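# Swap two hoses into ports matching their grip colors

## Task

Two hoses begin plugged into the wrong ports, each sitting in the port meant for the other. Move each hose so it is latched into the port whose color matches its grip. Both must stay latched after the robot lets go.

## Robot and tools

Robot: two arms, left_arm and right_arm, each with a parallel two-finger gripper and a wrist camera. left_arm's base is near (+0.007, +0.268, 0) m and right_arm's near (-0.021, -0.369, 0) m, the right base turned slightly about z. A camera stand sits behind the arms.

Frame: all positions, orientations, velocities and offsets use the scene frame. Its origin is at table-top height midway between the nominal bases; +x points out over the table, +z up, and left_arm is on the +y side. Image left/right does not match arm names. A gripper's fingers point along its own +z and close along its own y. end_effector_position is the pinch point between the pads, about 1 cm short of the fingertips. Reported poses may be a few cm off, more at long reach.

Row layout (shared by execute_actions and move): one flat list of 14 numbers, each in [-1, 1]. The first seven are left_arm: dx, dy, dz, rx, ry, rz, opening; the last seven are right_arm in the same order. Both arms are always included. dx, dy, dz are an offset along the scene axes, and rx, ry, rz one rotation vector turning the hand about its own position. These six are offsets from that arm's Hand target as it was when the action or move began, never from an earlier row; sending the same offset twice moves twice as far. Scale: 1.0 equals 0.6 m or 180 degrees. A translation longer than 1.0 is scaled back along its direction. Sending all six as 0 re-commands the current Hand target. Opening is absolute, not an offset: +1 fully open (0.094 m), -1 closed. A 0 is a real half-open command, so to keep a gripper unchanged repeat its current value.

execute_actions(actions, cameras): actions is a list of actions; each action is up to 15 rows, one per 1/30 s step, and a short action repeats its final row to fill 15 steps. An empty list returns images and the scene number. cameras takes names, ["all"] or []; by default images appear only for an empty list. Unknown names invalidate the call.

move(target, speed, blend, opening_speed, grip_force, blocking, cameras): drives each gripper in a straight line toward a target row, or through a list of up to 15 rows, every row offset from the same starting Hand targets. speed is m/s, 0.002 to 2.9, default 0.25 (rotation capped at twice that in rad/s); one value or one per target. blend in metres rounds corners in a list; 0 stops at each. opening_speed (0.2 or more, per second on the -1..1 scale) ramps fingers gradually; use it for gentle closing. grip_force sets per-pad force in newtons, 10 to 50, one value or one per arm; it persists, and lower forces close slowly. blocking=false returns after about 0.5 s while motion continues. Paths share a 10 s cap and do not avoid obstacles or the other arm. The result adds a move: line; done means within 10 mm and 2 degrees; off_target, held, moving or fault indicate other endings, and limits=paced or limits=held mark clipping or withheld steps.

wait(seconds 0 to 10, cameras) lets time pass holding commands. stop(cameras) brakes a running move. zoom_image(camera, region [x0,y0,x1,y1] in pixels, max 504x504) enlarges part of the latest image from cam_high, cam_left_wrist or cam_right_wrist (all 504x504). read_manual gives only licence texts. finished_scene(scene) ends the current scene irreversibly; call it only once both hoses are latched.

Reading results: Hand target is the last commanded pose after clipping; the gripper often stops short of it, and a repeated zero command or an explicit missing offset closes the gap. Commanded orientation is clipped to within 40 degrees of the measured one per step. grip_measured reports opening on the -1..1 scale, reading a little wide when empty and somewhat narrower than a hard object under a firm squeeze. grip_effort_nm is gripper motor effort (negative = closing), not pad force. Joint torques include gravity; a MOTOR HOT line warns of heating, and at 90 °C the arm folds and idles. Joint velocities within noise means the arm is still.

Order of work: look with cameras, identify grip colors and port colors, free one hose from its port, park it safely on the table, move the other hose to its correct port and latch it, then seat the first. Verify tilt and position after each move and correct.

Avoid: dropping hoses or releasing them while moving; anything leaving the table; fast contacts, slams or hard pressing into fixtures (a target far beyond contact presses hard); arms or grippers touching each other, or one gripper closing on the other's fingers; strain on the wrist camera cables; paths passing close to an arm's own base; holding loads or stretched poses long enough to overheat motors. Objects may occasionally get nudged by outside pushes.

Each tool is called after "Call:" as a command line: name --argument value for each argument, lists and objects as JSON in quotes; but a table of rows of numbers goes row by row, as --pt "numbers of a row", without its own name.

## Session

Call:
execute_actions --actions '[]'

Scene clock: 0.00 s.
left_arm: end_effector_position=(+0.3026, +0.1509, +0.3412) grip_measured=+1.000 grip_effort_nm=n/a end_effector_quat_wxyz=(+0.547, +0.003, +0.780, -0.305) | right_arm: end_effector_position=(+0.3136, -0.1834, +0.3281) grip_measured=+1.000 grip_effort_nm=n/a end_effector_quat_wxyz=(+0.511, -0.224, +0.687, +0.465)
Joint positions: left_arm=[-0.227 0.831 0.942 -0.337 0.278 -0.441 0.094] | right_arm=[0.19 1.206 0.892 0.241 -0.915 0.365 0.094]
Joint velocities: within noise
Joint torques (N m): no reading
Heat: left arm: 41 °C; right arm: 42 °C.
Hand target: left_arm +0.3022, +0.1508, +0.3523; +0.559, +0.006, +0.770, -0.307 | right_arm +0.3125, -0.1836, +0.3372; +0.520, -0.230, +0.680, +0.464
Tool commands: left_gripper/opening=+1.0 right_gripper/opening=+1.0
camera_calibration:
cam_left_wrist: T_world_to_cam=[[-0.265284, -0.786543, 0.55765, 0.014914], [-0.866179, -0.05963, -0.496163, 0.450439], [0.423506, -0.61465, -0.665469, 0.29597], [0, 0, 0, 1]] pos_world=[0.268772, 0.220508, 0.412133]
cam_right_wrist: T_world_to_cam=[[0.82376, -0.460273, -0.331009, -0.229377], [-0.534484, -0.435788, -0.724165, 0.33493], [0.189064, 0.773458, -0.604994, 0.384005], [0, 0, 0, 1]] pos_world=[0.295365, -0.25663, 0.398939]

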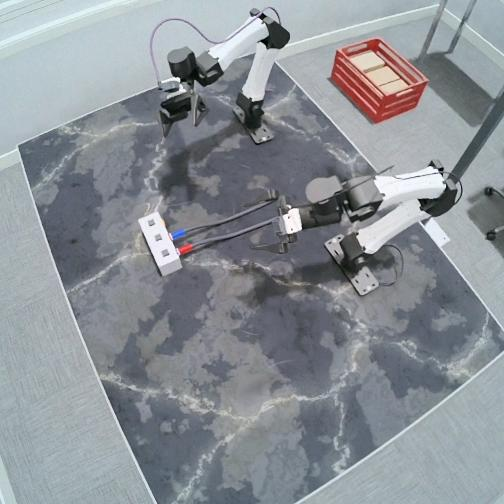

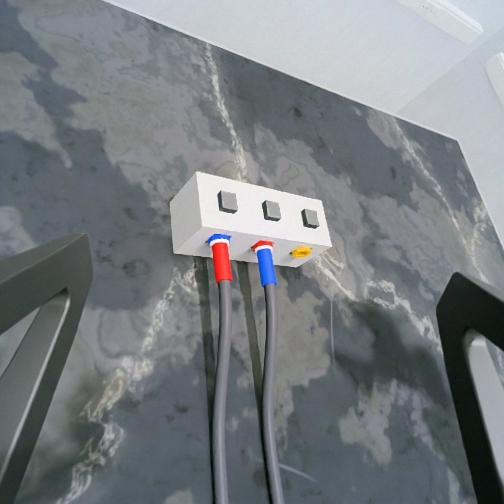

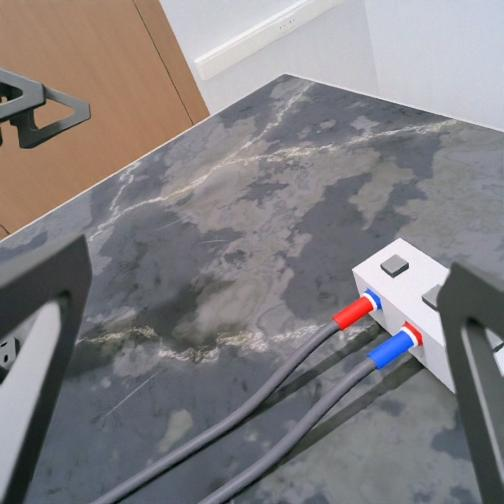

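Call:
move --target '[0.33,-0.09,-0.2,0.2836,0.1104,-0.226,1,0.1,0.27,-0.2787,-0.1373,0.1323,-0.2972,0.3]' --speed 0.2 --cameras '["all"]'

Scene clock: 5.17 s.
left_arm: end_effector_position=(+0.5090, +0.0964, +0.2362) grip_measured=+1.000 grip_effort_nm=-0.01 end_effector_quat_wxyz=(+0.270, +0.436, +0.851, -0.117) | right_arm: end_effector_position=(+0.3672, -0.0276, +0.1613) grip_measured=+0.303 grip_effort_nm=-0.16 end_effector_quat_wxyz=(+0.457, +0.080, +0.883, +0.063)
Joint positions: left_arm=[-0.215 2.406 2.827 -1.501 0.356 0.643 0.094] | right_arm=[0.989 1.95 1.54 -0.43 0.691 0.845 0.061]
Joint torques (N m): left_arm=[-0.8 -9.84 8.62 0.48 0.08 0.12] | right_arm=[0.53 -9.24 10.25 1.7 0.45 0.2]
Heat: left arm: 42 °C; right arm: 44 °C.
Hand target: left_arm +0.5001, +0.0967, +0.2322; +0.232, +0.447, +0.856, -0.119 | right_arm +0.3724, -0.0215, +0.1699; +0.466, +0.091, +0.877, +0.070
Off the commanded pose: left_arm 0.010 m, 5 deg | right_arm 0.012 m, 2 deg.
move: off_target (left_arm, right_arm)
camera_calibration:
cam_left_wrist: T_world_to_cam=[[-0.735757, -0.677243, 0.00176792, 0.445543], [-0.676321, 0.734886, 0.0503156, 0.271555], [-0.0353751, 0.0358244, -0.998732, 0.354783], [0, 0, 0, 1]] pos_world=[0.524021, 0.0894694, 0.339882]
cam_right_wrist: T_world_to_cam=[[-0.0173249, -0.991779, -0.126786, 0.0042172], [-0.954084, 0.0543236, -0.294573, 0.408971], [0.299038, 0.115861, -0.947181, 0.149095], [0, 0, 0, 1]] pos_world=[0.34568, -0.0353086, 0.262227]

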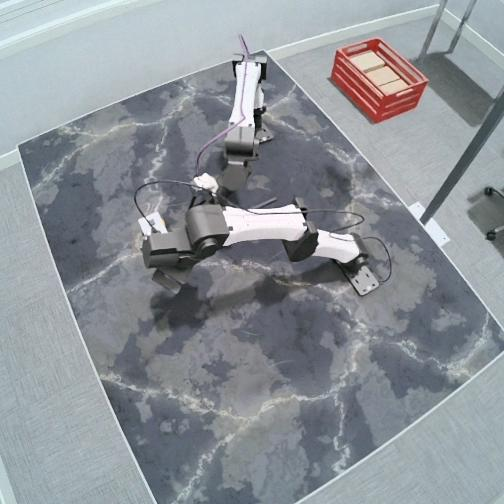

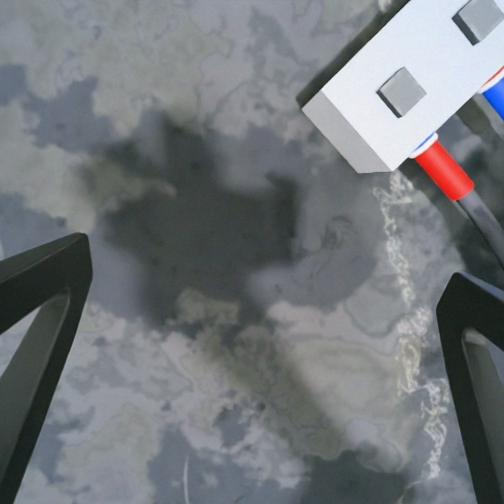

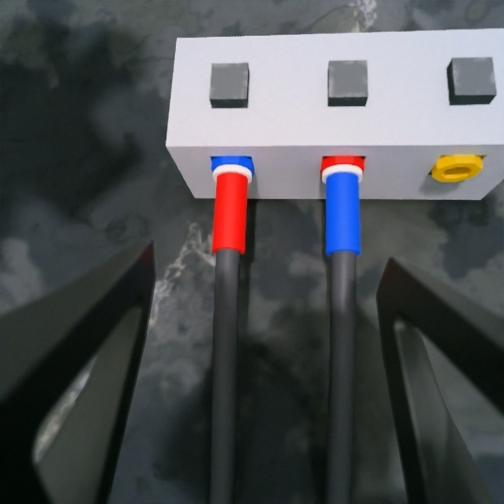

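Call:
move --target '[0,0,0,0,0,0,1,0.0343,0.049,-0.0965,0,0,0,0.0]' --speed 0.15 --cameras '["cam_right_wrist"]'

Scene clock: 6.67 s.
left_arm: end_effector_position=(+0.5090, +0.0964, +0.2363) grip_measured=+1.000 grip_effort_nm=-0.01 end_effector_quat_wxyz=(+0.270, +0.436, +0.850, -0.117) | right_arm: end_effector_position=(+0.3866, -0.0017, +0.1011) grip_measured=+0.003 grip_effort_nm=-0.16 end_effector_quat_wxyz=(+0.453, +0.078, +0.886, +0.055)
Joint positions: left_arm=[-0.215 2.406 2.827 -1.501 0.356 0.643 0.094] | right_arm=[0.989 2.139 1.587 -0.31 0.694 0.848 0.047]
Joint torques (N m): left_arm=[-0.8 -9.83 8.69 0.48 0.07 0.11] | right_arm=[0.72 -10.76 9.92 1.88 0.45 0.17]
Heat: left arm: 42 °C; right arm: 45 °C.
Hand target: left_arm +0.5001, +0.0967, +0.2322; +0.232, +0.447, +0.856, -0.119 | right_arm +0.3930, +0.0079, +0.1119; +0.466, +0.091, +0.877, +0.070
Off the commanded pose: left_arm 0.010 m, 5 deg | right_arm 0.016 m, 3 deg.
move: off_target (left_arm, right_arm)
camera_calibration:
cam_right_wrist: T_world_to_cam=[[-0.022053, -0.993608, -0.11071, 0.0227886], [-0.957136, 0.0529716, -0.284755, 0.40849], [0.288799, 0.0996851, -0.952186, 0.0876798], [0, 0, 0, 1]] pos_world=[0.366161, -0.00773584, 0.20233]
Images, in order (width x height): cam_right_wrist 504x504.

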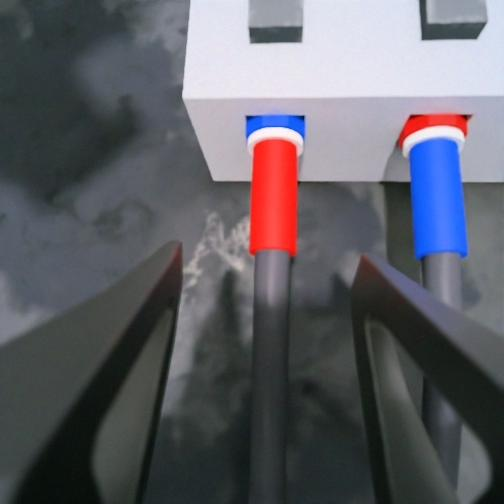

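Call:
move --target '[0,0,0,0,0,0,1,0.08,-0.002,-0.07,0,0,0,0.0]' --speed 0.08 --cameras '["cam_right_wrist"]'

Scene clock: 8.30 s.
left_arm: end_effector_position=(+0.5090, +0.0964, +0.2363) grip_measured=+1.000 grip_effort_nm=-0.01 end_effector_quat_wxyz=(+0.270, +0.436, +0.850, -0.117) | right_arm: end_effector_position=(+0.4316, -0.0025, +0.0614) grip_measured=+0.003 grip_effort_nm=-0.16 end_effector_quat_wxyz=(+0.456, +0.087, +0.884, +0.055)
Joint positions: left_arm=[-0.215 2.406 2.827 -1.501 0.356 0.643 0.094] | right_arm=[0.915 2.292 1.661 -0.184 0.655 0.791 0.047]
Joint torques (N m): left_arm=[-0.77 -9.84 8.66 0.48 0.08 0.11] | right_arm=[0.01 -11.37 10.19 1.98 0.26 -0.01]
Heat: left arm: 42 °C; right arm: 46 °C.
Hand target: left_arm +0.5001, +0.0967, +0.2322; +0.232, +0.447, +0.856, -0.119 | right_arm +0.4411, +0.0066, +0.0700; +0.467, +0.091, +0.877, +0.070
Off the commanded pose: left_arm 0.010 m, 5 deg | right_arm 0.016 m, 2 deg.
move: off_target (left_arm, right_arm)
camera_calibration:
cam_right_wrist: T_world_to_cam=[[-0.0361538, -0.992296, -0.118496, 0.0251275], [-0.954196, 0.069515, -0.290993, 0.439464], [0.296989, 0.102548, -0.949359, 0.0332539], [0, 0, 0, 1]] pos_world=[0.410367, -0.00902554, 0.162428]
Images, in order (width x height): cam_right_wrist 504x504.

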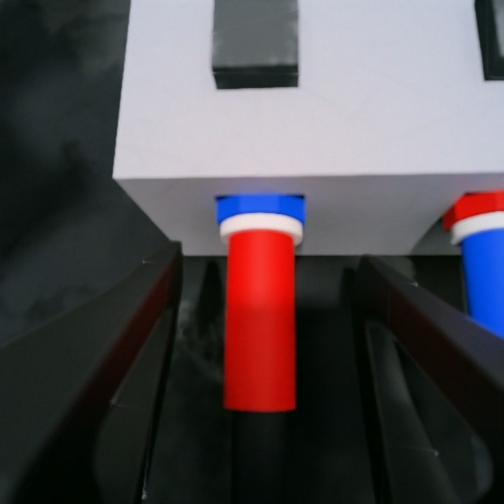

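Call:
move --target '[0,0,0,0,0,0,1,0.0,0.006,0.012,0,0,0,0.0]' --speed 0.08 --cameras '["cam_right_wrist"]'

Scene clock: 9.40 s.
left_arm: end_effector_position=(+0.5090, +0.0964, +0.2363) grip_measured=+1.000 grip_effort_nm=-0.01 end_effector_quat_wxyz=(+0.270, +0.436, +0.850, -0.117) | right_arm: end_effector_position=(+0.4362, +0.0030, +0.0740) grip_measured=+0.003 grip_effort_nm=-0.16 end_effector_quat_wxyz=(+0.462, +0.090, +0.880, +0.063)
Joint positions: left_arm=[-0.215 2.406 2.827 -1.501 0.356 0.643 0.094] | right_arm=[0.915 2.292 1.7 -0.2 0.654 0.791 0.047]
Joint torques (N m): left_arm=[-0.79 -9.83 8.68 0.48 0.07 0.11] | right_arm=[0.39 -11.25 9.84 1.79 0.27 0.03]
Heat: left arm: 43 °C; right arm: 46 °C.
Hand target: left_arm +0.5001, +0.0967, +0.2322; +0.232, +0.447, +0.856, -0.119 | right_arm +0.4411, +0.0102, +0.0772; +0.466, +0.091, +0.877, +0.070
Off the commanded pose: left_arm 0.010 m, 5 deg | right_arm 0.009 m, 1 deg.
move: off_target (left_arm)
camera_calibration:
cam_right_wrist: T_world_to_cam=[[-0.0337266, -0.990034, -0.136732, 0.0325797], [-0.949728, 0.0743548, -0.304119, 0.446206], [0.311255, 0.119601, -0.94277, 0.0365635], [0, 0, 0, 1]] pos_world=[0.413493, -0.00529557, 0.174626]
Images, in order (width x height): cam_right_wrist 504x504.

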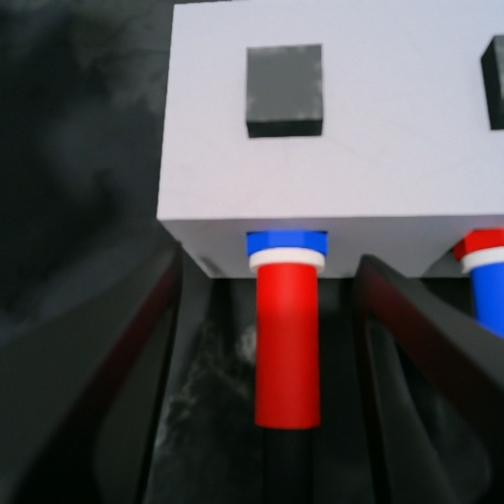

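Call:
move --target '[0,0,0,0,0,0,1,0.0,-0.012,-0.012,0,0,0,0.0]' --speed 0.08 --cameras '["cam_right_wrist"]'

Scene clock: 10.40 s.
left_arm: end_effector_position=(+0.5090, +0.0964, +0.2363) grip_measured=+1.000 grip_effort_nm=-0.01 end_effector_quat_wxyz=(+0.270, +0.436, +0.850, -0.117) | right_arm: end_effector_position=(+0.4395, +0.0048, +0.0774) grip_measured=+0.003 grip_effort_nm=-0.16 end_effector_quat_wxyz=(+0.467, +0.093, +0.876, +0.072)
Joint positions: left_arm=[-0.215 2.406 2.827 -1.501 0.356 0.643 0.094] | right_arm=[0.912 2.292 1.7 -0.176 0.651 0.787 0.047]
Joint torques (N m): left_arm=[-0.8 -9.83 8.7 0.48 0.08 0.11] | right_arm=[-0.18 -12.11 5.76 2.03 0.24 -0.01]
Heat: left arm: 43 °C; right arm: 46 °C.
Hand target: left_arm +0.5001, +0.0967, +0.2322; +0.232, +0.447, +0.856, -0.119 | right_arm +0.4411, +0.0031, +0.0700; +0.466, +0.091, +0.877, +0.070
Off the commanded pose: left_arm 0.010 m, 5 deg | right_arm 0.008 m, 0 deg.
move: off_target (left_arm)
camera_calibration:
cam_right_wrist: T_world_to_cam=[[-0.0302496, -0.987709, -0.15335, 0.0346851], [-0.945609, 0.0779936, -0.315818, 0.449289], [0.323897, 0.135456, -0.936345, 0.0323717], [0, 0, 0, 1]] pos_world=[0.415416, -0.00516784, 0.177524]
Images, in order (width x height): cam_right_wrist 504x504.

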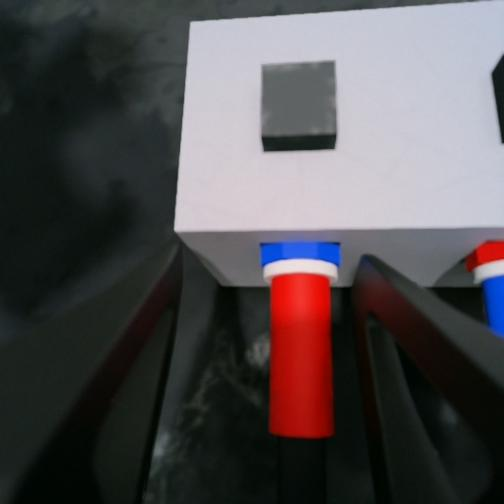

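Call:
move --pt "0 0 0 0 0 0 1 -0.0667 0.0 0.058 0 0 0 0.0" --pt "0 0 0 0 0 0 1 0.0007 0.0087 0.0075 0 0 0 0.0" --speed 0.08 --cameras '["cam_right_wrist"]'

Scene clock: 12.80 s.
left_arm: end_effector_position=(+0.5090, +0.0964, +0.2363) grip_measured=+1.000 grip_effort_nm=-0.01 end_effector_quat_wxyz=(+0.270, +0.436, +0.850, -0.117) | right_arm: end_effector_position=(+0.4331, -0.0003, +0.0669) grip_measured=+0.003 grip_effort_nm=-0.16 end_effector_quat_wxyz=(+0.457, +0.087, +0.883, +0.056)
Joint positions: left_arm=[-0.215 2.406 2.827 -1.501 0.356 0.643 0.094] | right_arm=[0.916 2.292 1.683 -0.203 0.656 0.792 0.047]
Joint torques (N m): left_arm=[-0.8 -9.81 8.7 0.48 0.08 0.11] | right_arm=[0.05 -11.51 9.88 1.98 0.27 0]
Heat: left arm: 43 °C; right arm: 46 °C.
Hand target: left_arm +0.5001, +0.0967, +0.2322; +0.232, +0.447, +0.856, -0.119 | right_arm +0.4414, +0.0083, +0.0744; +0.466, +0.091, +0.877, +0.070
Off the commanded pose: left_arm 0.010 m, 5 deg | right_arm 0.014 m, 2 deg.
move: off_target (left_arm, right_arm)
camera_calibration:
cam_right_wrist: T_world_to_cam=[[-0.036492, -0.991946, -0.121287, 0.028422], [-0.953403, 0.0709293, -0.293243, 0.442135], [0.299484, 0.104934, -0.948313, 0.0367261], [0, 0, 0, 1]] pos_world=[0.411571, -0.00702111, 0.167928]
Images, in order (width x height): cam_right_wrist 504x504.

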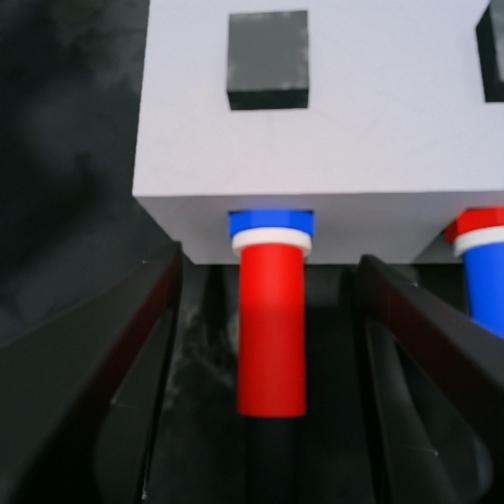

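Call:
move --target '[0.075,-0.141,-0.12,0,0,0,1,0,0,0,0,0,0,-0.85]' --speed 0.15 --opening_speed 0.6 --cameras '["cam_left_wrist","cam_right_wrist"]'

Scene clock: 14.70 s.
left_arm: end_effector_position=(+0.5385, +0.0140, +0.1526) grip_measured=+1.000 grip_effort_nm=-0.01 end_effector_quat_wxyz=(+0.255, +0.442, +0.851, -0.122) | right_arm: end_effector_position=(+0.4330, -0.0002, +0.0666) grip_measured=-0.642 grip_effort_nm=-1.04 end_effector_quat_wxyz=(+0.457, +0.084, +0.884, +0.055)
Joint positions: left_arm=[-0.36 2.602 2.832 -1.302 0.295 0.523 0.094] | right_arm=[0.915 2.292 1.683 -0.204 0.654 0.785 0.017]
Joint torques (N m): left_arm=[-0.4 -11.82 9.59 1.23 0.04 -0.17] | right_arm=[0.14 -11.59 9.83 1.97 0.27 0.08]
Heat: left arm: 44 °C; right arm: 47 °C.
Hand target: left_arm +0.5451, +0.0121, +0.1603; +0.232, +0.447, +0.856, -0.120 | right_arm +0.4414, +0.0083, +0.0745; +0.467, +0.091, +0.877, +0.070
Off the commanded pose: left_arm 0.010 m, 3 deg | right_arm 0.014 m, 2 deg.
elbow stopped short (left arm): the move would have taken joint 3 (elbow) straighter than the controller allows.
move: off_target (left_arm, right_arm)
camera_calibration:
cam_left_wrist: T_world_to_cam=[[-0.74642, -0.665252, 0.0172335, 0.414918], [-0.662544, 0.745311, 0.0744815, 0.345056], [-0.0623933, 0.0441766, -0.997073, 0.289452], [0, 0, 0, 1]] pos_world=[0.556377, 0.0060644, 0.255754]
cam_right_wrist: T_world_to_cam=[[-0.0312236, -0.992817, -0.115499, 0.0257466], [-0.954256, 0.063988, -0.292063, 0.44234], [0.297356, 0.101096, -0.949399, 0.0374601], [0, 0, 0, 1]] pos_world=[0.41177, -0.00652982, 0.16773]
Images, in order (width x height): cam_left_wrist 504x504, cam_right_wrist 504x504.

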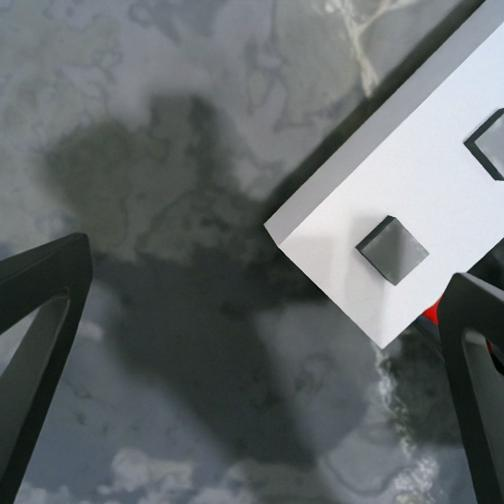

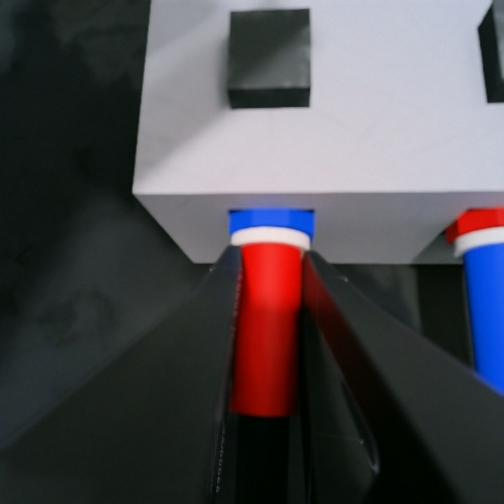

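Call:
move --target '[0.006,0.0,-0.07,0,0,0,1,0,0,0,0,0,0,-0.85]' --speed 0.1 --cameras '["cam_left_wrist"]'

Scene clock: 15.63 s.
left_arm: end_effector_position=(+0.5419, +0.0127, +0.1096) grip_measured=+1.000 grip_effort_nm=-0.01 end_effector_quat_wxyz=(+0.223, +0.441, +0.860, -0.126) | right_arm: end_effector_position=(+0.4330, -0.0002, +0.0666) grip_measured=-0.642 grip_effort_nm=-1.05 end_effector_quat_wxyz=(+0.457, +0.084, +0.884, +0.055)
Joint positions: left_arm=[-0.36 2.679 2.832 -1.291 0.295 0.523 0.094] | right_arm=[0.915 2.292 1.683 -0.204 0.654 0.785 0.017]
Joint torques (N m): left_arm=[-0.16 -12.41 9.81 1.08 0.06 0.07] | right_arm=[0.1 -11.58 9.92 1.99 0.28 0.07]
Heat: left arm: 44 °C; right arm: 48 °C.
Hand target: left_arm +0.5487, +0.0121, +0.1183; +0.232, +0.447, +0.856, -0.120 | right_arm +0.4414, +0.0083, +0.0745; +0.467, +0.091, +0.877, +0.070
Off the commanded pose: left_arm 0.011 m, 1 deg | right_arm 0.014 m, 2 deg.
elbow stopped short (left arm): the move would have taken joint 3 (elbow) straighter than the controller allows.
move: off_target (left_arm, right_arm)
camera_calibration:
cam_left_wrist: T_world_to_cam=[[-0.744332, -0.666057, 0.0483581, 0.412787], [-0.656034, 0.742825, 0.133526, 0.341399], [-0.124858, 0.067663, -0.989865, 0.279683], [0, 0, 0, 1]] pos_world=[0.566141, 0.00241582, 0.211301]
Images, in order (width x height): cam_left_wrist 504x504.

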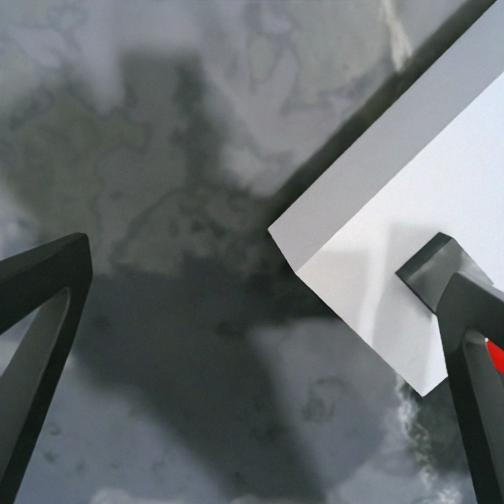

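Call:
move --pt "0 0 -0.05 0 0 0 1 0 0 0 0 0 0 -0.85" --pt "0 0 -0.2 0 0 0 1 0 0 0 0 0 0 -0.85" --speed 0.08 --blend '[0.005,0]' --cameras '["cam_left_wrist","cam_right_wrist"]'

Scene clock: 18.07 s.
left_arm: end_effector_position=(+0.5605, -0.0074, +0.0960) grip_measured=+1.000 grip_effort_nm=-0.01 end_effector_quat_wxyz=(+0.329, +0.451, +0.809, -0.182) | right_arm: end_effector_position=(+0.4274, -0.0014, +0.0649) grip_measured=-0.642 grip_effort_nm=-1.05 end_effector_quat_wxyz=(+0.457, +0.079, +0.885, +0.040)
Joint positions: left_arm=[-0.339 2.438 2.18 -0.663 0.451 0.525 0.094] | right_arm=[0.928 2.292 1.683 -0.23 0.678 0.785 0.017]
Joint torques (N m): left_arm=[-1.73 -4.66 0.83 0.78 -1.4 0.34] | right_arm=[-0.91 -11.71 9.59 2.25 0.03 0.05]
Heat: left arm: 44 °C; right arm: 48 °C.
Hand target: left_arm +0.5487, +0.0122, -0.0018; +0.232, +0.447, +0.856, -0.120 | right_arm +0.4414, +0.0084, +0.0744; +0.466, +0.091, +0.877, +0.070
Off the commanded pose: left_arm 0.100 m, 14 deg | right_arm 0.020 m, 4 deg.
move: off_target (left_arm, right_arm)
camera_calibration:
cam_left_wrist: T_world_to_cam=[[-0.791578, -0.608729, 0.0534171, 0.440254], [-0.61026, 0.783011, -0.120314, 0.369389], [0.0314124, -0.127836, -0.991298, 0.181012], [0, 0, 0, 1]] pos_world=[0.568233, 0.00189959, 0.200363]
cam_right_wrist: T_world_to_cam=[[-0.0360269, -0.995809, -0.084057, 0.0242406], [-0.954783, 0.0591369, -0.291364, 0.436656], [0.295114, 0.0697592, -0.952912, 0.0386992], [0, 0, 0, 1]] pos_world=[0.406364, -0.00438308, 0.16614]
Images, in order (width x height): cam_left_wrist 504x504, cam_right_wrist 504x504.

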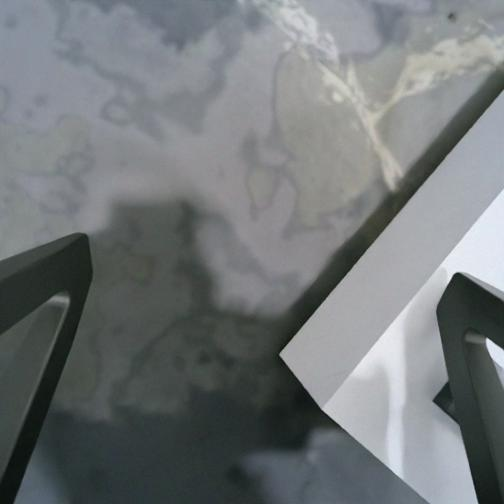

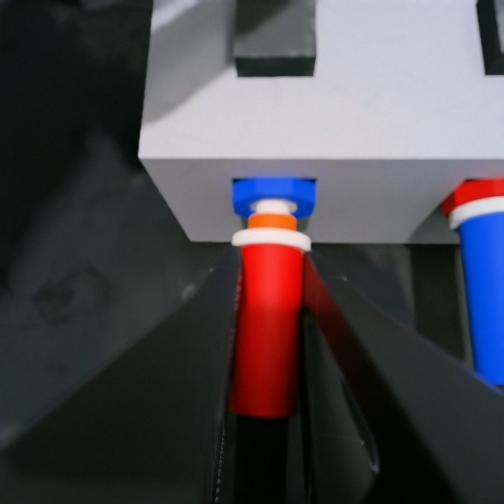

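Call:
move --pt "0.0 0.05 0.27 0 0 0 1 -0.05 0.0045 0.003 0 0 0 -0.85" --pt "0.0 0.12 0.36 0 0 0 1 -0.1357 0.012 0.02 0 0 0 -0.85" --speed 0.12 --blend '[0.02,0]' --cameras '["cam_left_wrist","cam_right_wrist"]'

Scene clock: 20.77 s.
left_arm: end_effector_position=(+0.5546, +0.0850, +0.1718) grip_measured=+1.000 grip_effort_nm=-0.01 end_effector_quat_wxyz=(+0.267, +0.421, +0.860, -0.109) | right_arm: end_effector_position=(+0.3604, +0.0182, +0.0619) grip_measured=-0.643 grip_effort_nm=-1.05 end_effector_quat_wxyz=(+0.453, +0.076, +0.887, +0.055)
Joint positions: left_arm=[-0.226 2.562 2.836 -1.348 0.325 0.601 0.094] | right_arm=[1.061 2.205 1.538 -0.24 0.737 0.917 0.017]
Joint torques (N m): left_arm=[-0.13 -17.48 9.11 0.9 0.34 0.1] | right_arm=[0.47 -16.47 5.23 1.61 0.51 0.19]
Heat: left arm: 45 °C; right arm: 49 °C.
Hand target: left_arm +0.5487, +0.0841, +0.2143; +0.232, +0.447, +0.856, -0.119 | right_arm +0.3601, +0.0155, +0.0865; +0.467, +0.091, +0.877, +0.070
Off the commanded pose: left_arm 0.043 m, 5 deg | right_arm 0.025 m, 3 deg.
elbow stopped short (left arm): the move would have taken joint 3 (elbow) straighter than the controller allows.
move: off_target (left_arm, right_arm)
camera_calibration:
cam_left_wrist: T_world_to_cam=[[-0.709811, -0.704391, -0.000650812, 0.459935], [-0.703064, 0.708416, 0.0620314, 0.328998], [-0.0432333, 0.0444882, -0.998074, 0.295963], [0, 0, 0, 1]] pos_world=[0.570569, 0.0777395, 0.275284]
cam_right_wrist: T_world_to_cam=[[-0.0174423, -0.993827, -0.109558, 0.0358916], [-0.957418, 0.0481836, -0.284657, 0.371431], [0.288179, 0.099928, -0.952348, 0.0561427], [0, 0, 0, 1]] pos_world=[0.340062, 0.012163, 0.16313]
Images, in order (width x height): cam_left_wrist 504x504, cam_right_wrist 504x504.

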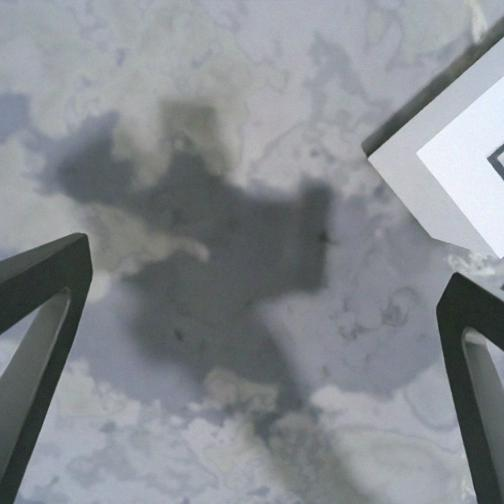

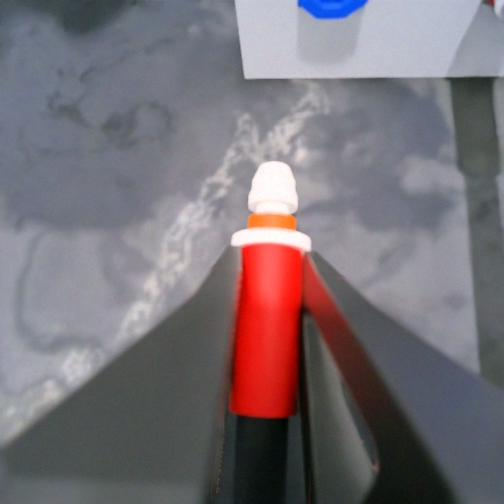

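Call:
move --target '[-0.16,0.06,-0.02,0,0,0,1,-0.042,0.067,-0.111,0,0,0,-0.85]' --speed 0.1 --cameras '["cam_right_wrist"]'

Scene clock: 22.80 s.
left_arm: end_effector_position=(+0.4563, +0.1191, +0.1832) grip_measured=+1.000 grip_effort_nm=-0.01 end_effector_quat_wxyz=(+0.208, +0.442, +0.864, -0.119) | right_arm: end_effector_position=(+0.3377, +0.0447, +0.0294) grip_measured=-0.643 grip_effort_nm=-1.05 end_effector_quat_wxyz=(+0.471, +0.089, +0.875, +0.060)
Joint positions: left_arm=[-0.198 2.05 2.045 -1.213 0.339 0.687 0.094] | right_arm=[1.142 2.314 1.563 -0.185 0.821 1.011 0.017]
Joint torques (N m): left_arm=[0.39 -13.75 5.33 0.95 0.35 0.11] | right_arm=[1.39 -9.61 8.35 1.62 0.27 0.26]
Heat: left arm: 46 °C; right arm: 49 °C.
Hand target: left_arm +0.4526, +0.1201, +0.2023; +0.232, +0.447, +0.856, -0.120 | right_arm +0.3348, +0.0557, +0.0199; +0.467, +0.091, +0.877, +0.070
Off the commanded pose: left_arm 0.019 m, 3 deg | right_arm 0.015 m, 1 deg.
move: off_target (left_arm, right_arm)
camera_calibration:
cam_right_wrist: T_world_to_cam=[[-0.0349603, -0.99092, -0.129832, 0.064726], [-0.943429, 0.0755844, -0.322844, 0.334348], [0.329726, 0.1112, -0.937505, 0.0141717], [0, 0, 0, 1]] pos_world=[0.313024, 0.0372909, 0.129632]
Images, in order (width x height): cam_right_wrist 504x504.

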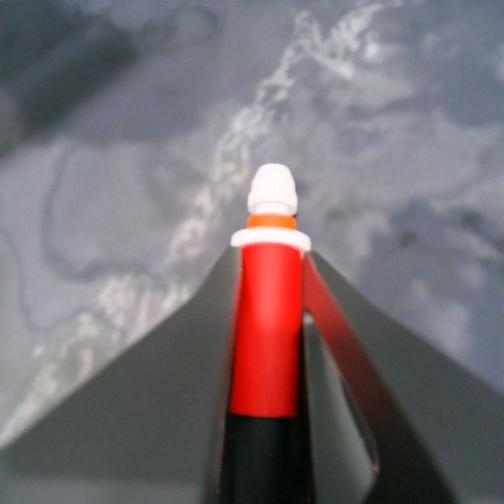

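Call:
move --pt "0 0 0 0 0 0 1 0.0 0.004 -0.025 0 0 0 -0.85" --pt "0 0 0 0 0 0 1 0.0 0.004 -0.025 0 0 0 -0.1" --speed 0.05 --opening_speed 0.6 --cameras '["cam_right_wrist"]'

Scene clock: 25.23 s.
left_arm: end_effector_position=(+0.4565, +0.1191, +0.1832) grip_measured=+1.000 grip_effort_nm=-0.01 end_effector_quat_wxyz=(+0.209, +0.442, +0.864, -0.119) | right_arm: end_effector_position=(+0.3404, +0.0559, +0.0292) grip_measured=-0.103 grip_effort_nm=0.14 end_effector_quat_wxyz=(+0.487, +0.103, +0.864, +0.081)
Joint positions: left_arm=[-0.198 2.05 2.045 -1.212 0.339 0.687 0.094] | right_arm=[1.152 2.342 1.572 -0.11 0.843 1.018 0.042]
Joint torques (N m): left_arm=[0.4 -13.75 5.3 0.93 0.36 0.11] | right_arm=[0.65 -9.24 7.34 1.23 0.04 0.21]
Heat: left arm: 47 °C; right arm: 49 °C.
Hand target: left_arm +0.4527, +0.1201, +0.2023; +0.232, +0.447, +0.856, -0.120 | right_arm +0.3349, +0.0581, +0.0048; +0.466, +0.091, +0.877, +0.070
Off the commanded pose: left_arm 0.019 m, 3 deg | right_arm 0.025 m, 3 deg.
move: off_target (left_arm, right_arm); target 2's new opening was sent with right_arm's hand 0.027 m and 3 deg from that target
camera_calibration:
cam_right_wrist: T_world_to_cam=[[-0.0360951, -0.98325, -0.17865, 0.0772179], [-0.928848, 0.0989622, -0.356998, 0.330713], [0.368698, 0.153053, -0.916862, -0.00439488], [0, 0, 0, 1]] pos_world=[0.31159, 0.043869, 0.127829]
Images, in order (width x height): cam_right_wrist 504x504.

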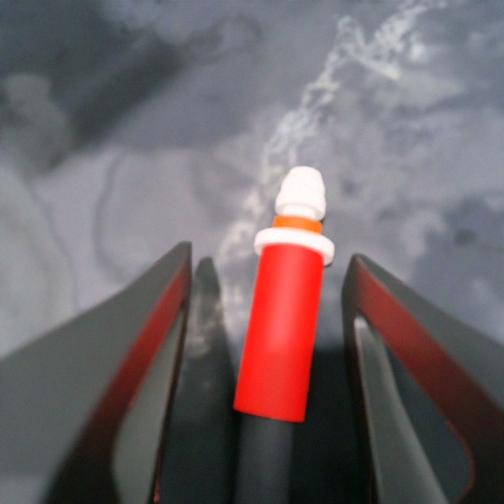

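Call:
move --pt "0 0 0 0 0 0 1 -0.058 0.003 0.159 0 0 0 -0.1" --pt "0 0 0 0 0 0 1 0.042 -0.147 0.209 0 0 0 0.0" --pt "0 0 0 0 0 0 1 0.1 -0.179 0.175 0 0 0 0.0" --speed 0.15 --blend '[0.02,0.03,0]' --cameras '["cam_right_wrist"]'

Scene clock: 29.27 s.
left_arm: end_effector_position=(+0.4565, +0.1191, +0.1832) grip_measured=+1.000 grip_effort_nm=-0.01 end_effector_quat_wxyz=(+0.209, +0.442, +0.864, -0.119) | right_arm: end_effector_position=(+0.3963, -0.0505, +0.1118) grip_measured=-0.003 grip_effort_nm=0.12 end_effector_quat_wxyz=(+0.466, +0.095, +0.877, +0.067)
Joint positions: left_arm=[-0.198 2.05 2.045 -1.212 0.339 0.687 0.094] | right_arm=[0.906 1.996 1.377 -0.159 0.652 0.789 0.047]
Joint torques (N m): left_arm=[0.4 -13.76 5.33 0.94 0.36 0.11] | right_arm=[0.42 -10.91 5.39 2.02 0.22 0]
Heat: left arm: 47 °C; right arm: 51 °C.
Hand target: left_arm +0.4527, +0.1201, +0.2023; +0.232, +0.447, +0.856, -0.120 | right_arm +0.3948, -0.0493, +0.1099; +0.466, +0.091, +0.877, +0.070
Off the commanded pose: left_arm 0.019 m, 3 deg | right_arm 0.003 m, 1 deg.
move: off_target (left_arm); blend cut to 0 m at target 2; target 2's new opening was sent with right_arm's hand 0.018 m and 3 deg from that target
camera_calibration:
cam_right_wrist: T_world_to_cam=[[-0.0387719, -0.988408, -0.146789, -0.0133016], [-0.946769, 0.0833173, -0.310946, 0.423788], [0.319571, 0.126919, -0.939024, 0.0876462], [0, 0, 0, 1]] pos_world=[0.372704, -0.0595803, 0.212124]
Images, in order (width x height): cam_right_wrist 504x504.

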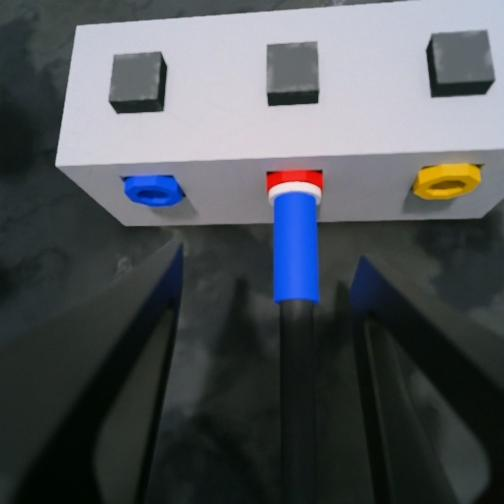

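Call:
move --target '[0,0,0,0,0,0,1,0.07,0.0023,-0.06,0,0,0,0.0]' --speed 0.08 --cameras '["cam_right_wrist"]'

Scene clock: 30.73 s.
left_arm: end_effector_position=(+0.4565, +0.1191, +0.1832) grip_measured=+1.000 grip_effort_nm=-0.01 end_effector_quat_wxyz=(+0.209, +0.442, +0.864, -0.119) | right_arm: end_effector_position=(+0.4269, -0.0560, +0.0660) grip_measured=-0.003 grip_effort_nm=0.13 end_effector_quat_wxyz=(+0.456, +0.088, +0.884, +0.057)
Joint positions: left_arm=[-0.198 2.05 2.045 -1.212 0.339 0.687 0.094] | right_arm=[0.843 2.13 1.399 -0.044 0.602 0.73 0.047]
Joint torques (N m): left_arm=[0.42 -13.75 5.33 0.94 0.35 0.11] | right_arm=[-0.03 -10.14 9.59 2.05 0.23 -0.02]
Heat: left arm: 48 °C; right arm: 51 °C.
Hand target: left_arm +0.4527, +0.1201, +0.2023; +0.232, +0.447, +0.856, -0.120 | right_arm +0.4369, -0.0480, +0.0738; +0.466, +0.091, +0.877, +0.070
Off the commanded pose: left_arm 0.019 m, 3 deg | right_arm 0.015 m, 2 deg.
move: off_target (left_arm, right_arm)
camera_calibration:
cam_right_wrist: T_world_to_cam=[[-0.0360073, -0.991735, -0.12315, -0.0273205], [-0.95417, 0.0707514, -0.290781, 0.440103], [0.29709, 0.107035, -0.948831, 0.0447057], [0, 0, 0, 1]] pos_world=[0.405668, -0.0630177, 0.167027]
Images, in order (width x height): cam_right_wrist 504x504.

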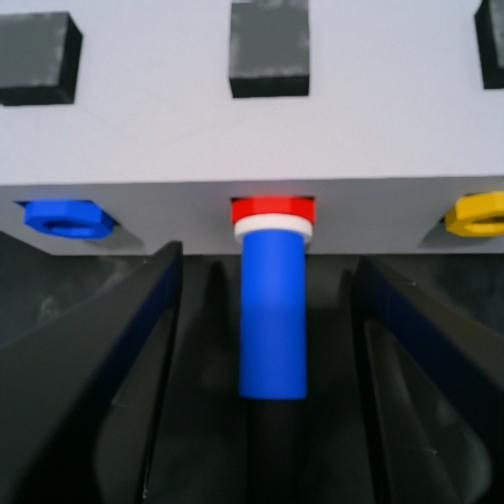

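Call:
move --pt "0.112 -0.15 0.0 0 0 0 1 0 0 0 0 0 0 -0.85" --pt "0.143 -0.2785 -0.0705 0 0 0 1 0 0 0 0 0 0 -0.85" --speed 0.15 --blend '[0.02,0]' --opening_speed 0.6 --cameras '["cam_left_wrist","cam_right_wrist"]'

Scene clock: 33.97 s.
left_arm: end_effector_position=(+0.5311, -0.0465, +0.1541) grip_measured=+1.000 grip_effort_nm=-0.01 end_effector_quat_wxyz=(+0.283, +0.439, +0.843, -0.125) | right_arm: end_effector_position=(+0.4270, -0.0565, +0.0656) grip_measured=-0.643 grip_effort_nm=-1.05 end_effector_quat_wxyz=(+0.455, +0.084, +0.885, +0.055)
Joint positions: left_arm=[-0.472 2.62 2.838 -1.203 0.246 0.414 0.094] | right_arm=[0.841 2.13 1.399 -0.046 0.6 0.723 0.017]
Joint torques (N m): left_arm=[-0.03 -11.9 9.2 1.37 0 -0.2] | right_arm=[0.08 -10.13 9.55 2.09 0.22 0.07]
Heat: left arm: 48 °C; right arm: 51 °C.
Hand target: left_arm +0.5384, -0.0470, +0.1599; +0.232, +0.447, +0.856, -0.120 | right_arm +0.4369, -0.0480, +0.0739; +0.467, +0.091, +0.877, +0.070
Off the commanded pose: left_arm 0.009 m, 6 deg | right_arm 0.015 m, 2 deg.
elbow stopped short (left arm): the move would have taken joint 3 (elbow) straighter than the controller allows.
move: off_target (left_arm, right_arm); blend cut to 0 m at target 1
camera_calibration:
cam_left_wrist: T_world_to_cam=[[-0.744636, -0.667454, 0.00471671, 0.369944], [-0.667285, 0.744578, 0.018293, 0.39623], [-0.0157217, 0.0104742, -0.999822, 0.267225], [0, 0, 0, 1]] pos_world=[0.544074, -0.0509027, 0.258184]
cam_right_wrist: T_world_to_cam=[[-0.0321021, -0.992598, -0.117128, -0.0299003], [-0.955091, 0.0650027, -0.289095, 0.440025], [0.294569, 0.102587, -0.950108, 0.0452807], [0, 0, 0, 1]] pos_world=[0.405965, -0.062927, 0.166729]
Images, in order (width x height): cam_left_wrist 504x504, cam_right_wrist 504x504.

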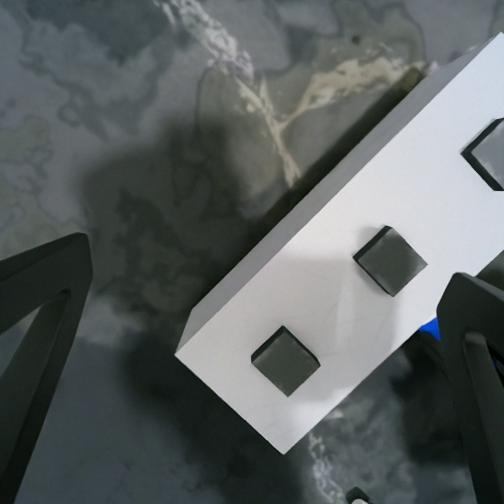

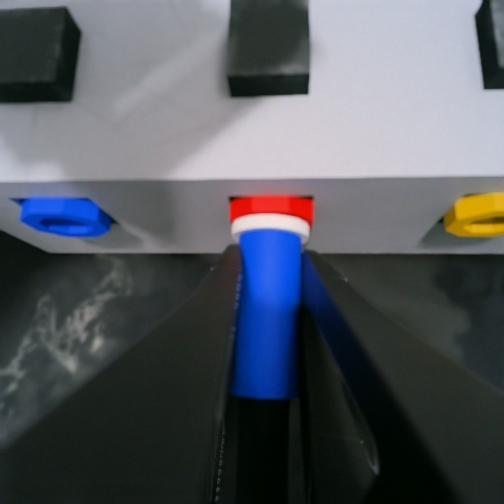

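Call:
move --pt "0.0043 0.004 -0.075 0 0 0 1 0 0 0 0 0 0 -0.85" --pt "-0.0257 0.032 -0.2165 0.0456 0.0318 0 1 0 0 0 0 0 0 -0.85" --speed 0.08 --blend '[0.005,0]' --cameras '["cam_left_wrist","cam_right_wrist"]'

Scene clock: 36.57 s.
left_arm: end_effector_position=(+0.5324, -0.0481, +0.1022) grip_measured=+1.000 grip_effort_nm=-0.01 end_effector_quat_wxyz=(+0.243, +0.448, +0.851, -0.127) | right_arm: end_effector_position=(+0.4270, -0.0565, +0.0656) grip_measured=-0.643 grip_effort_nm=-1.05 end_effector_quat_wxyz=(+0.455, +0.084, +0.885, +0.055)
Joint positions: left_arm=[-0.471 2.709 2.838 -1.2 0.253 0.433 0.094] | right_arm=[0.841 2.13 1.399 -0.046 0.6 0.723 0.017]
Joint torques (N m): left_arm=[-0.42 -6.68 1.4 0.62 -0.79 0.38] | right_arm=[0.01 -10.14 9.55 2.1 0.23 0.06]
Heat: left arm: 48 °C; right arm: 52 °C.
Hand target: left_arm +0.5231, -0.0277, +0.0300; +0.156, +0.456, +0.873, -0.080 | right_arm +0.4369, -0.0480, +0.0739; +0.467, +0.091, +0.877, +0.070
Off the commanded pose: left_arm 0.076 m, 12 deg | right_arm 0.015 m, 2 deg.
elbow stopped short (left arm): the move would have taken joint 3 (elbow) straighter than the controller allows.
move: off_target (left_arm, right_arm)
camera_calibration:
cam_left_wrist: T_world_to_cam=[[-0.755472, -0.65439, 0.0321692, 0.373641], [-0.649483, 0.75446, 0.0946659, 0.382359], [-0.0862189, 0.0506241, -0.994989, 0.254318], [0, 0, 0, 1]] pos_world=[0.552538, -0.0568424, 0.204828]
cam_right_wrist: T_world_to_cam=[[-0.0318739, -0.992637, -0.116855, -0.0299421], [-0.955097, 0.0647065, -0.28914, 0.44001], [0.294573, 0.102391, -0.950128, 0.0452601], [0, 0, 0, 1]] pos_world=[0.405965, -0.0628274, 0.166729]
Images, in order (width x height): cam_left_wrist 504x504, cam_right_wrist 504x504.

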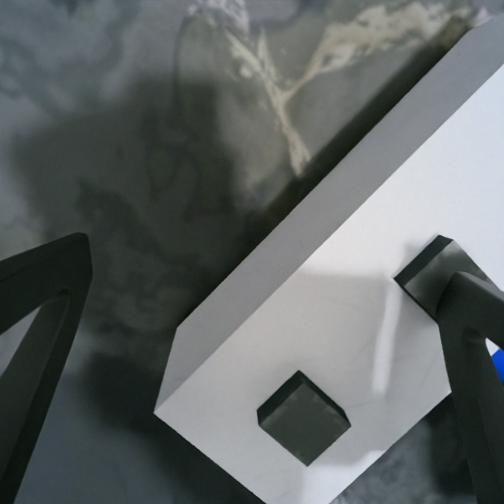

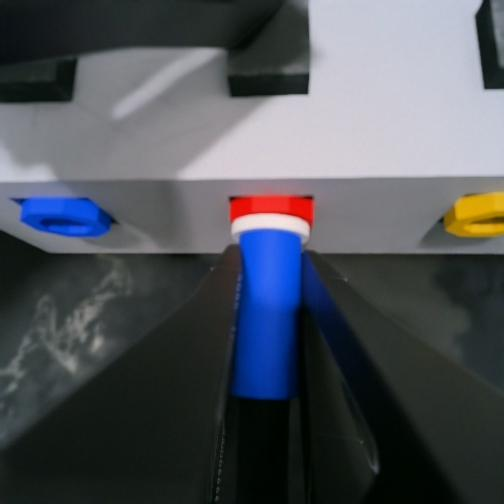

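Call:
move --target '[-0.026,0.025,-0.1,0.02,0.014,0,1,-0.04,0.004,0,0,0,0,-0.85]' --speed 0.08 --cameras '["cam_left_wrist","cam_right_wrist"]'

Scene clock: 38.43 s.
left_arm: end_effector_position=(+0.5312, -0.0473, +0.0967) grip_measured=+1.000 grip_effort_nm=-0.01 end_effector_quat_wxyz=(+0.265, +0.452, +0.840, -0.139) | right_arm: end_effector_position=(+0.4168, -0.0541, +0.0635) grip_measured=-0.644 grip_effort_nm=-1.05 end_effector_quat_wxyz=(+0.464, +0.090, +0.880, +0.042)
Joint positions: left_arm=[-0.462 2.524 2.429 -0.933 0.285 0.446 0.094] | right_arm=[0.873 2.13 1.383 -0.048 0.655 0.749 0.017]
Joint torques (N m): left_arm=[-1.03 -1.85 -1.46 0.27 -1.39 0.55] | right_arm=[1.14 -13.81 5.03 2.06 0 0.18]
Heat: left arm: 48 °C; right arm: 51 °C.
Hand target: left_arm +0.5075, -0.0127, -0.0299; +0.122, +0.459, +0.878, -0.063 | right_arm +0.4129, -0.0456, +0.0738; +0.466, +0.091, +0.877, +0.070
Off the commanded pose: left_arm 0.134 m, 19 deg | right_arm 0.014 m, 3 deg.
move: off_target (left_arm, right_arm)
camera_calibration:
cam_left_wrist: T_world_to_cam=[[-0.767978, -0.639624, 0.033043, 0.380676], [-0.638284, 0.768595, 0.0430846, 0.381197], [-0.0529546, 0.0119973, -0.998525, 0.229675], [0, 0, 0, 1]] pos_world=[0.547825, -0.0522518, 0.200334]
cam_right_wrist: T_world_to_cam=[[-0.052467, -0.993674, -0.0992904, -0.0207952], [-0.94877, 0.0806231, -0.305507, 0.428886], [0.31158, 0.0781747, -0.946999, 0.0373546], [0, 0, 0, 1]] pos_world=[0.394184, -0.058162, 0.164338]
Images, in order (width x height): cam_left_wrist 504x504, cam_right_wrist 504x504.

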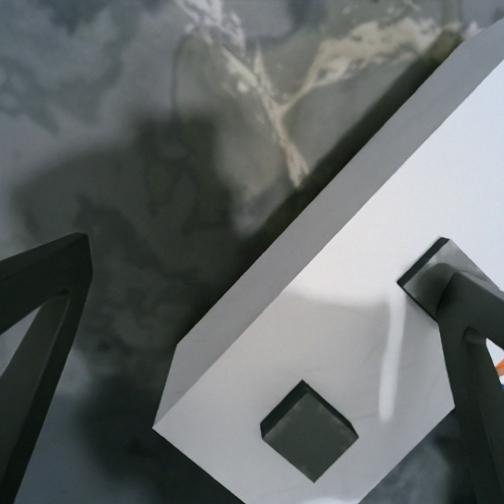

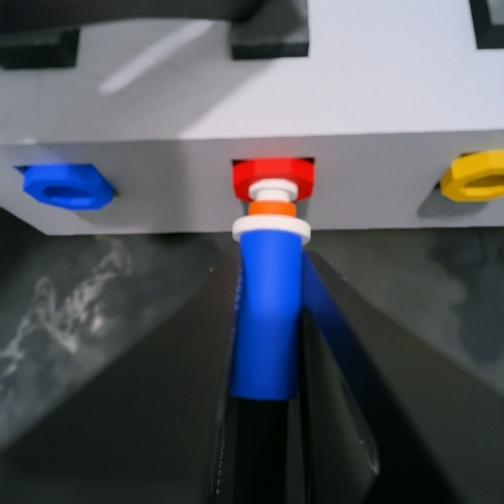

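Call:
move --pt "0.029 -0.029 0.283 -0.0656 -0.0458 0 1 -0.08 0.0067 0.0187 0 0 0 -0.85" --pt "0.054 0.041 0.35 -0.0656 -0.0458 0 1 -0.088 0.0985 0.052 0 0 0 -0.85" --pt "0.0687 0.0413 0.308 -0.0656 -0.0458 0 1 -0.02 0.0965 0.0 0 0 0 -0.85" --speed '[0.15,0.12,0.08]' --blend '[0.015,0.015,0]' --cameras '["cam_left_wrist","cam_right_wrist"]'

Scene clock: 41.80 s.
left_arm: end_effector_position=(+0.5442, +0.0135, +0.1493) grip_measured=+1.000 grip_effort_nm=-0.01 end_effector_quat_wxyz=(+0.260, +0.432, +0.856, -0.113) | right_arm: end_effector_position=(+0.3917, +0.0026, +0.0657) grip_measured=-0.644 grip_effort_nm=-1.04 end_effector_quat_wxyz=(+0.456, +0.085, +0.884, +0.055)
Joint positions: left_arm=[-0.365 2.611 2.834 -1.28 0.269 0.5 0.094] | right_arm=[0.988 2.215 1.556 -0.201 0.703 0.858 0.017]
Joint torques (N m): left_arm=[0.21 -11.58 9.5 1.17 0.29 0.11] | right_arm=[0.01 -10.77 9.84 1.93 0.31 0]
Heat: left arm: 48 °C; right arm: 53 °C.
Hand target: left_arm +0.5486, +0.0119, +0.1549; +0.232, +0.447, +0.856, -0.120 | right_arm +0.4008, +0.0123, +0.0739; +0.467, +0.091, +0.877, +0.070
Off the commanded pose: left_arm 0.007 m, 4 deg | right_arm 0.016 m, 2 deg.
elbow stopped short (left arm): the move would have taken joint 3 (elbow) straighter than the controller allows.
move: off_target (left_arm, right_arm)
camera_calibration:
cam_left_wrist: T_world_to_cam=[[-0.728297, -0.685254, 0.0033129, 0.411366], [-0.683262, 0.726532, 0.0728359, 0.361167], [-0.052318, 0.0507826, -0.997338, 0.281093], [0, 0, 0, 1]] pos_world=[0.561075, 0.00521633, 0.252676]
cam_right_wrist: T_world_to_cam=[[-0.0337053, -0.992595, -0.116697, 0.0282581], [-0.954443, 0.0666062, -0.290865, 0.402459], [0.296484, 0.101577, -0.94962, 0.0489354], [0, 0, 0, 1]] pos_world=[0.370568, -0.00372814, 0.166829]
Images, in order (width x height): cam_left_wrist 504x504, cam_right_wrist 504x504.

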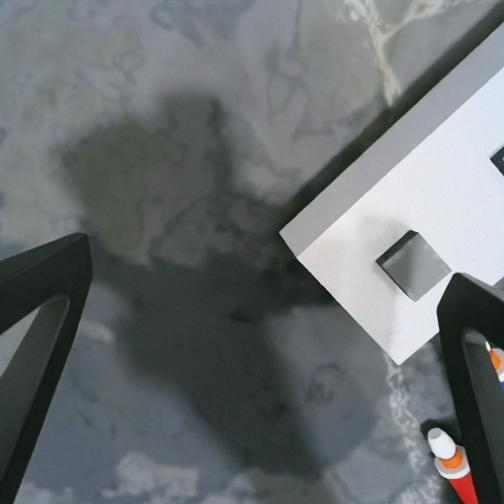

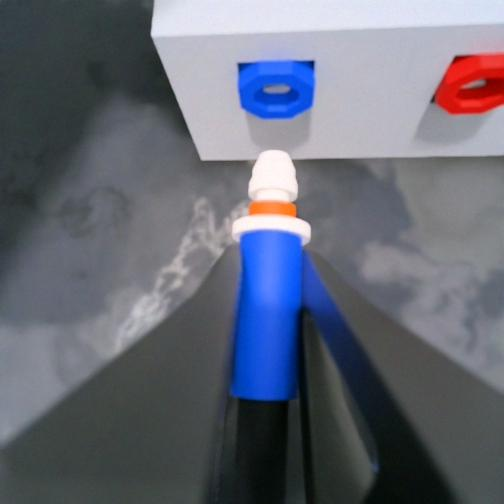

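Call:
move --target '[0,0,0,0,0,0,1,0.045,0.001,0.0045,0,0,0,-0.85]' --speed 0.05 --cameras '["cam_right_wrist"]'

Call:
zoom_image --camera "cam_right_wrist" --region '[190, 80, 350, 240]'

Scene clock: 42.97 s.
left_arm: end_effector_position=(+0.5442, +0.0135, +0.1493) grip_measured=+1.000 grip_effort_nm=-0.01 end_effector_quat_wxyz=(+0.260, +0.432, +0.856, -0.113) | right_arm: end_effector_position=(+0.4128, +0.0084, +0.0669) grip_measured=-0.644 grip_effort_nm=-1.05 end_effector_quat_wxyz=(+0.453, +0.079, +0.886, +0.058)
Joint positions: left_arm=[-0.365 2.611 2.834 -1.28 0.269 0.5 0.094] | right_arm=[0.956 2.267 1.651 -0.22 0.668 0.818 0.017]
Joint torques (N m): left_arm=[0.21 -11.59 9.5 1.17 0.3 0.1] | right_arm=[-1.01 -11.1 10.35 2 0.35 0]
Heat: left arm: 48 °C; right arm: 53 °C.
Hand target: left_arm +0.5486, +0.0119, +0.1549; +0.232, +0.447, +0.856, -0.120 | right_arm +0.4278, +0.0130, +0.0766; +0.466, +0.091, +0.877, +0.070
Off the commanded pose: left_arm 0.007 m, 4 deg | right_arm 0.018 m, 3 deg.
elbow stopped short (left arm): the move would have taken joint 3 (elbow) straighter than the controller allows.
move: off_target (left_arm, right_arm)
camera_calibration:
cam_right_wrist: T_world_to_cam=[[-0.0205144, -0.992868, -0.117444, 0.0294584], [-0.957173, 0.0534349, -0.284544, 0.423308], [0.28879, 0.106577, -0.951442, 0.0464751], [0, 0, 0, 1]] pos_world=[0.392361, 0.00167573, 0.168128]
Images, in order (width x height): cam_right_wrist 504x504.

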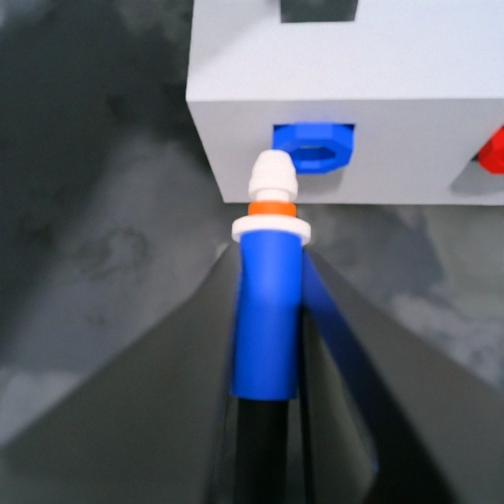

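Scaled by 3.150 from the camera's 504x504 image, which has a finer 720x720 frame.

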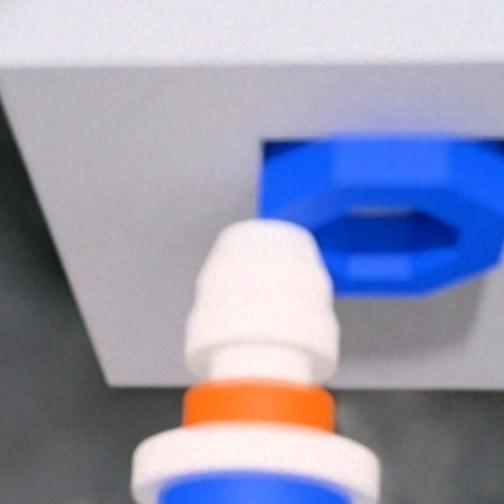

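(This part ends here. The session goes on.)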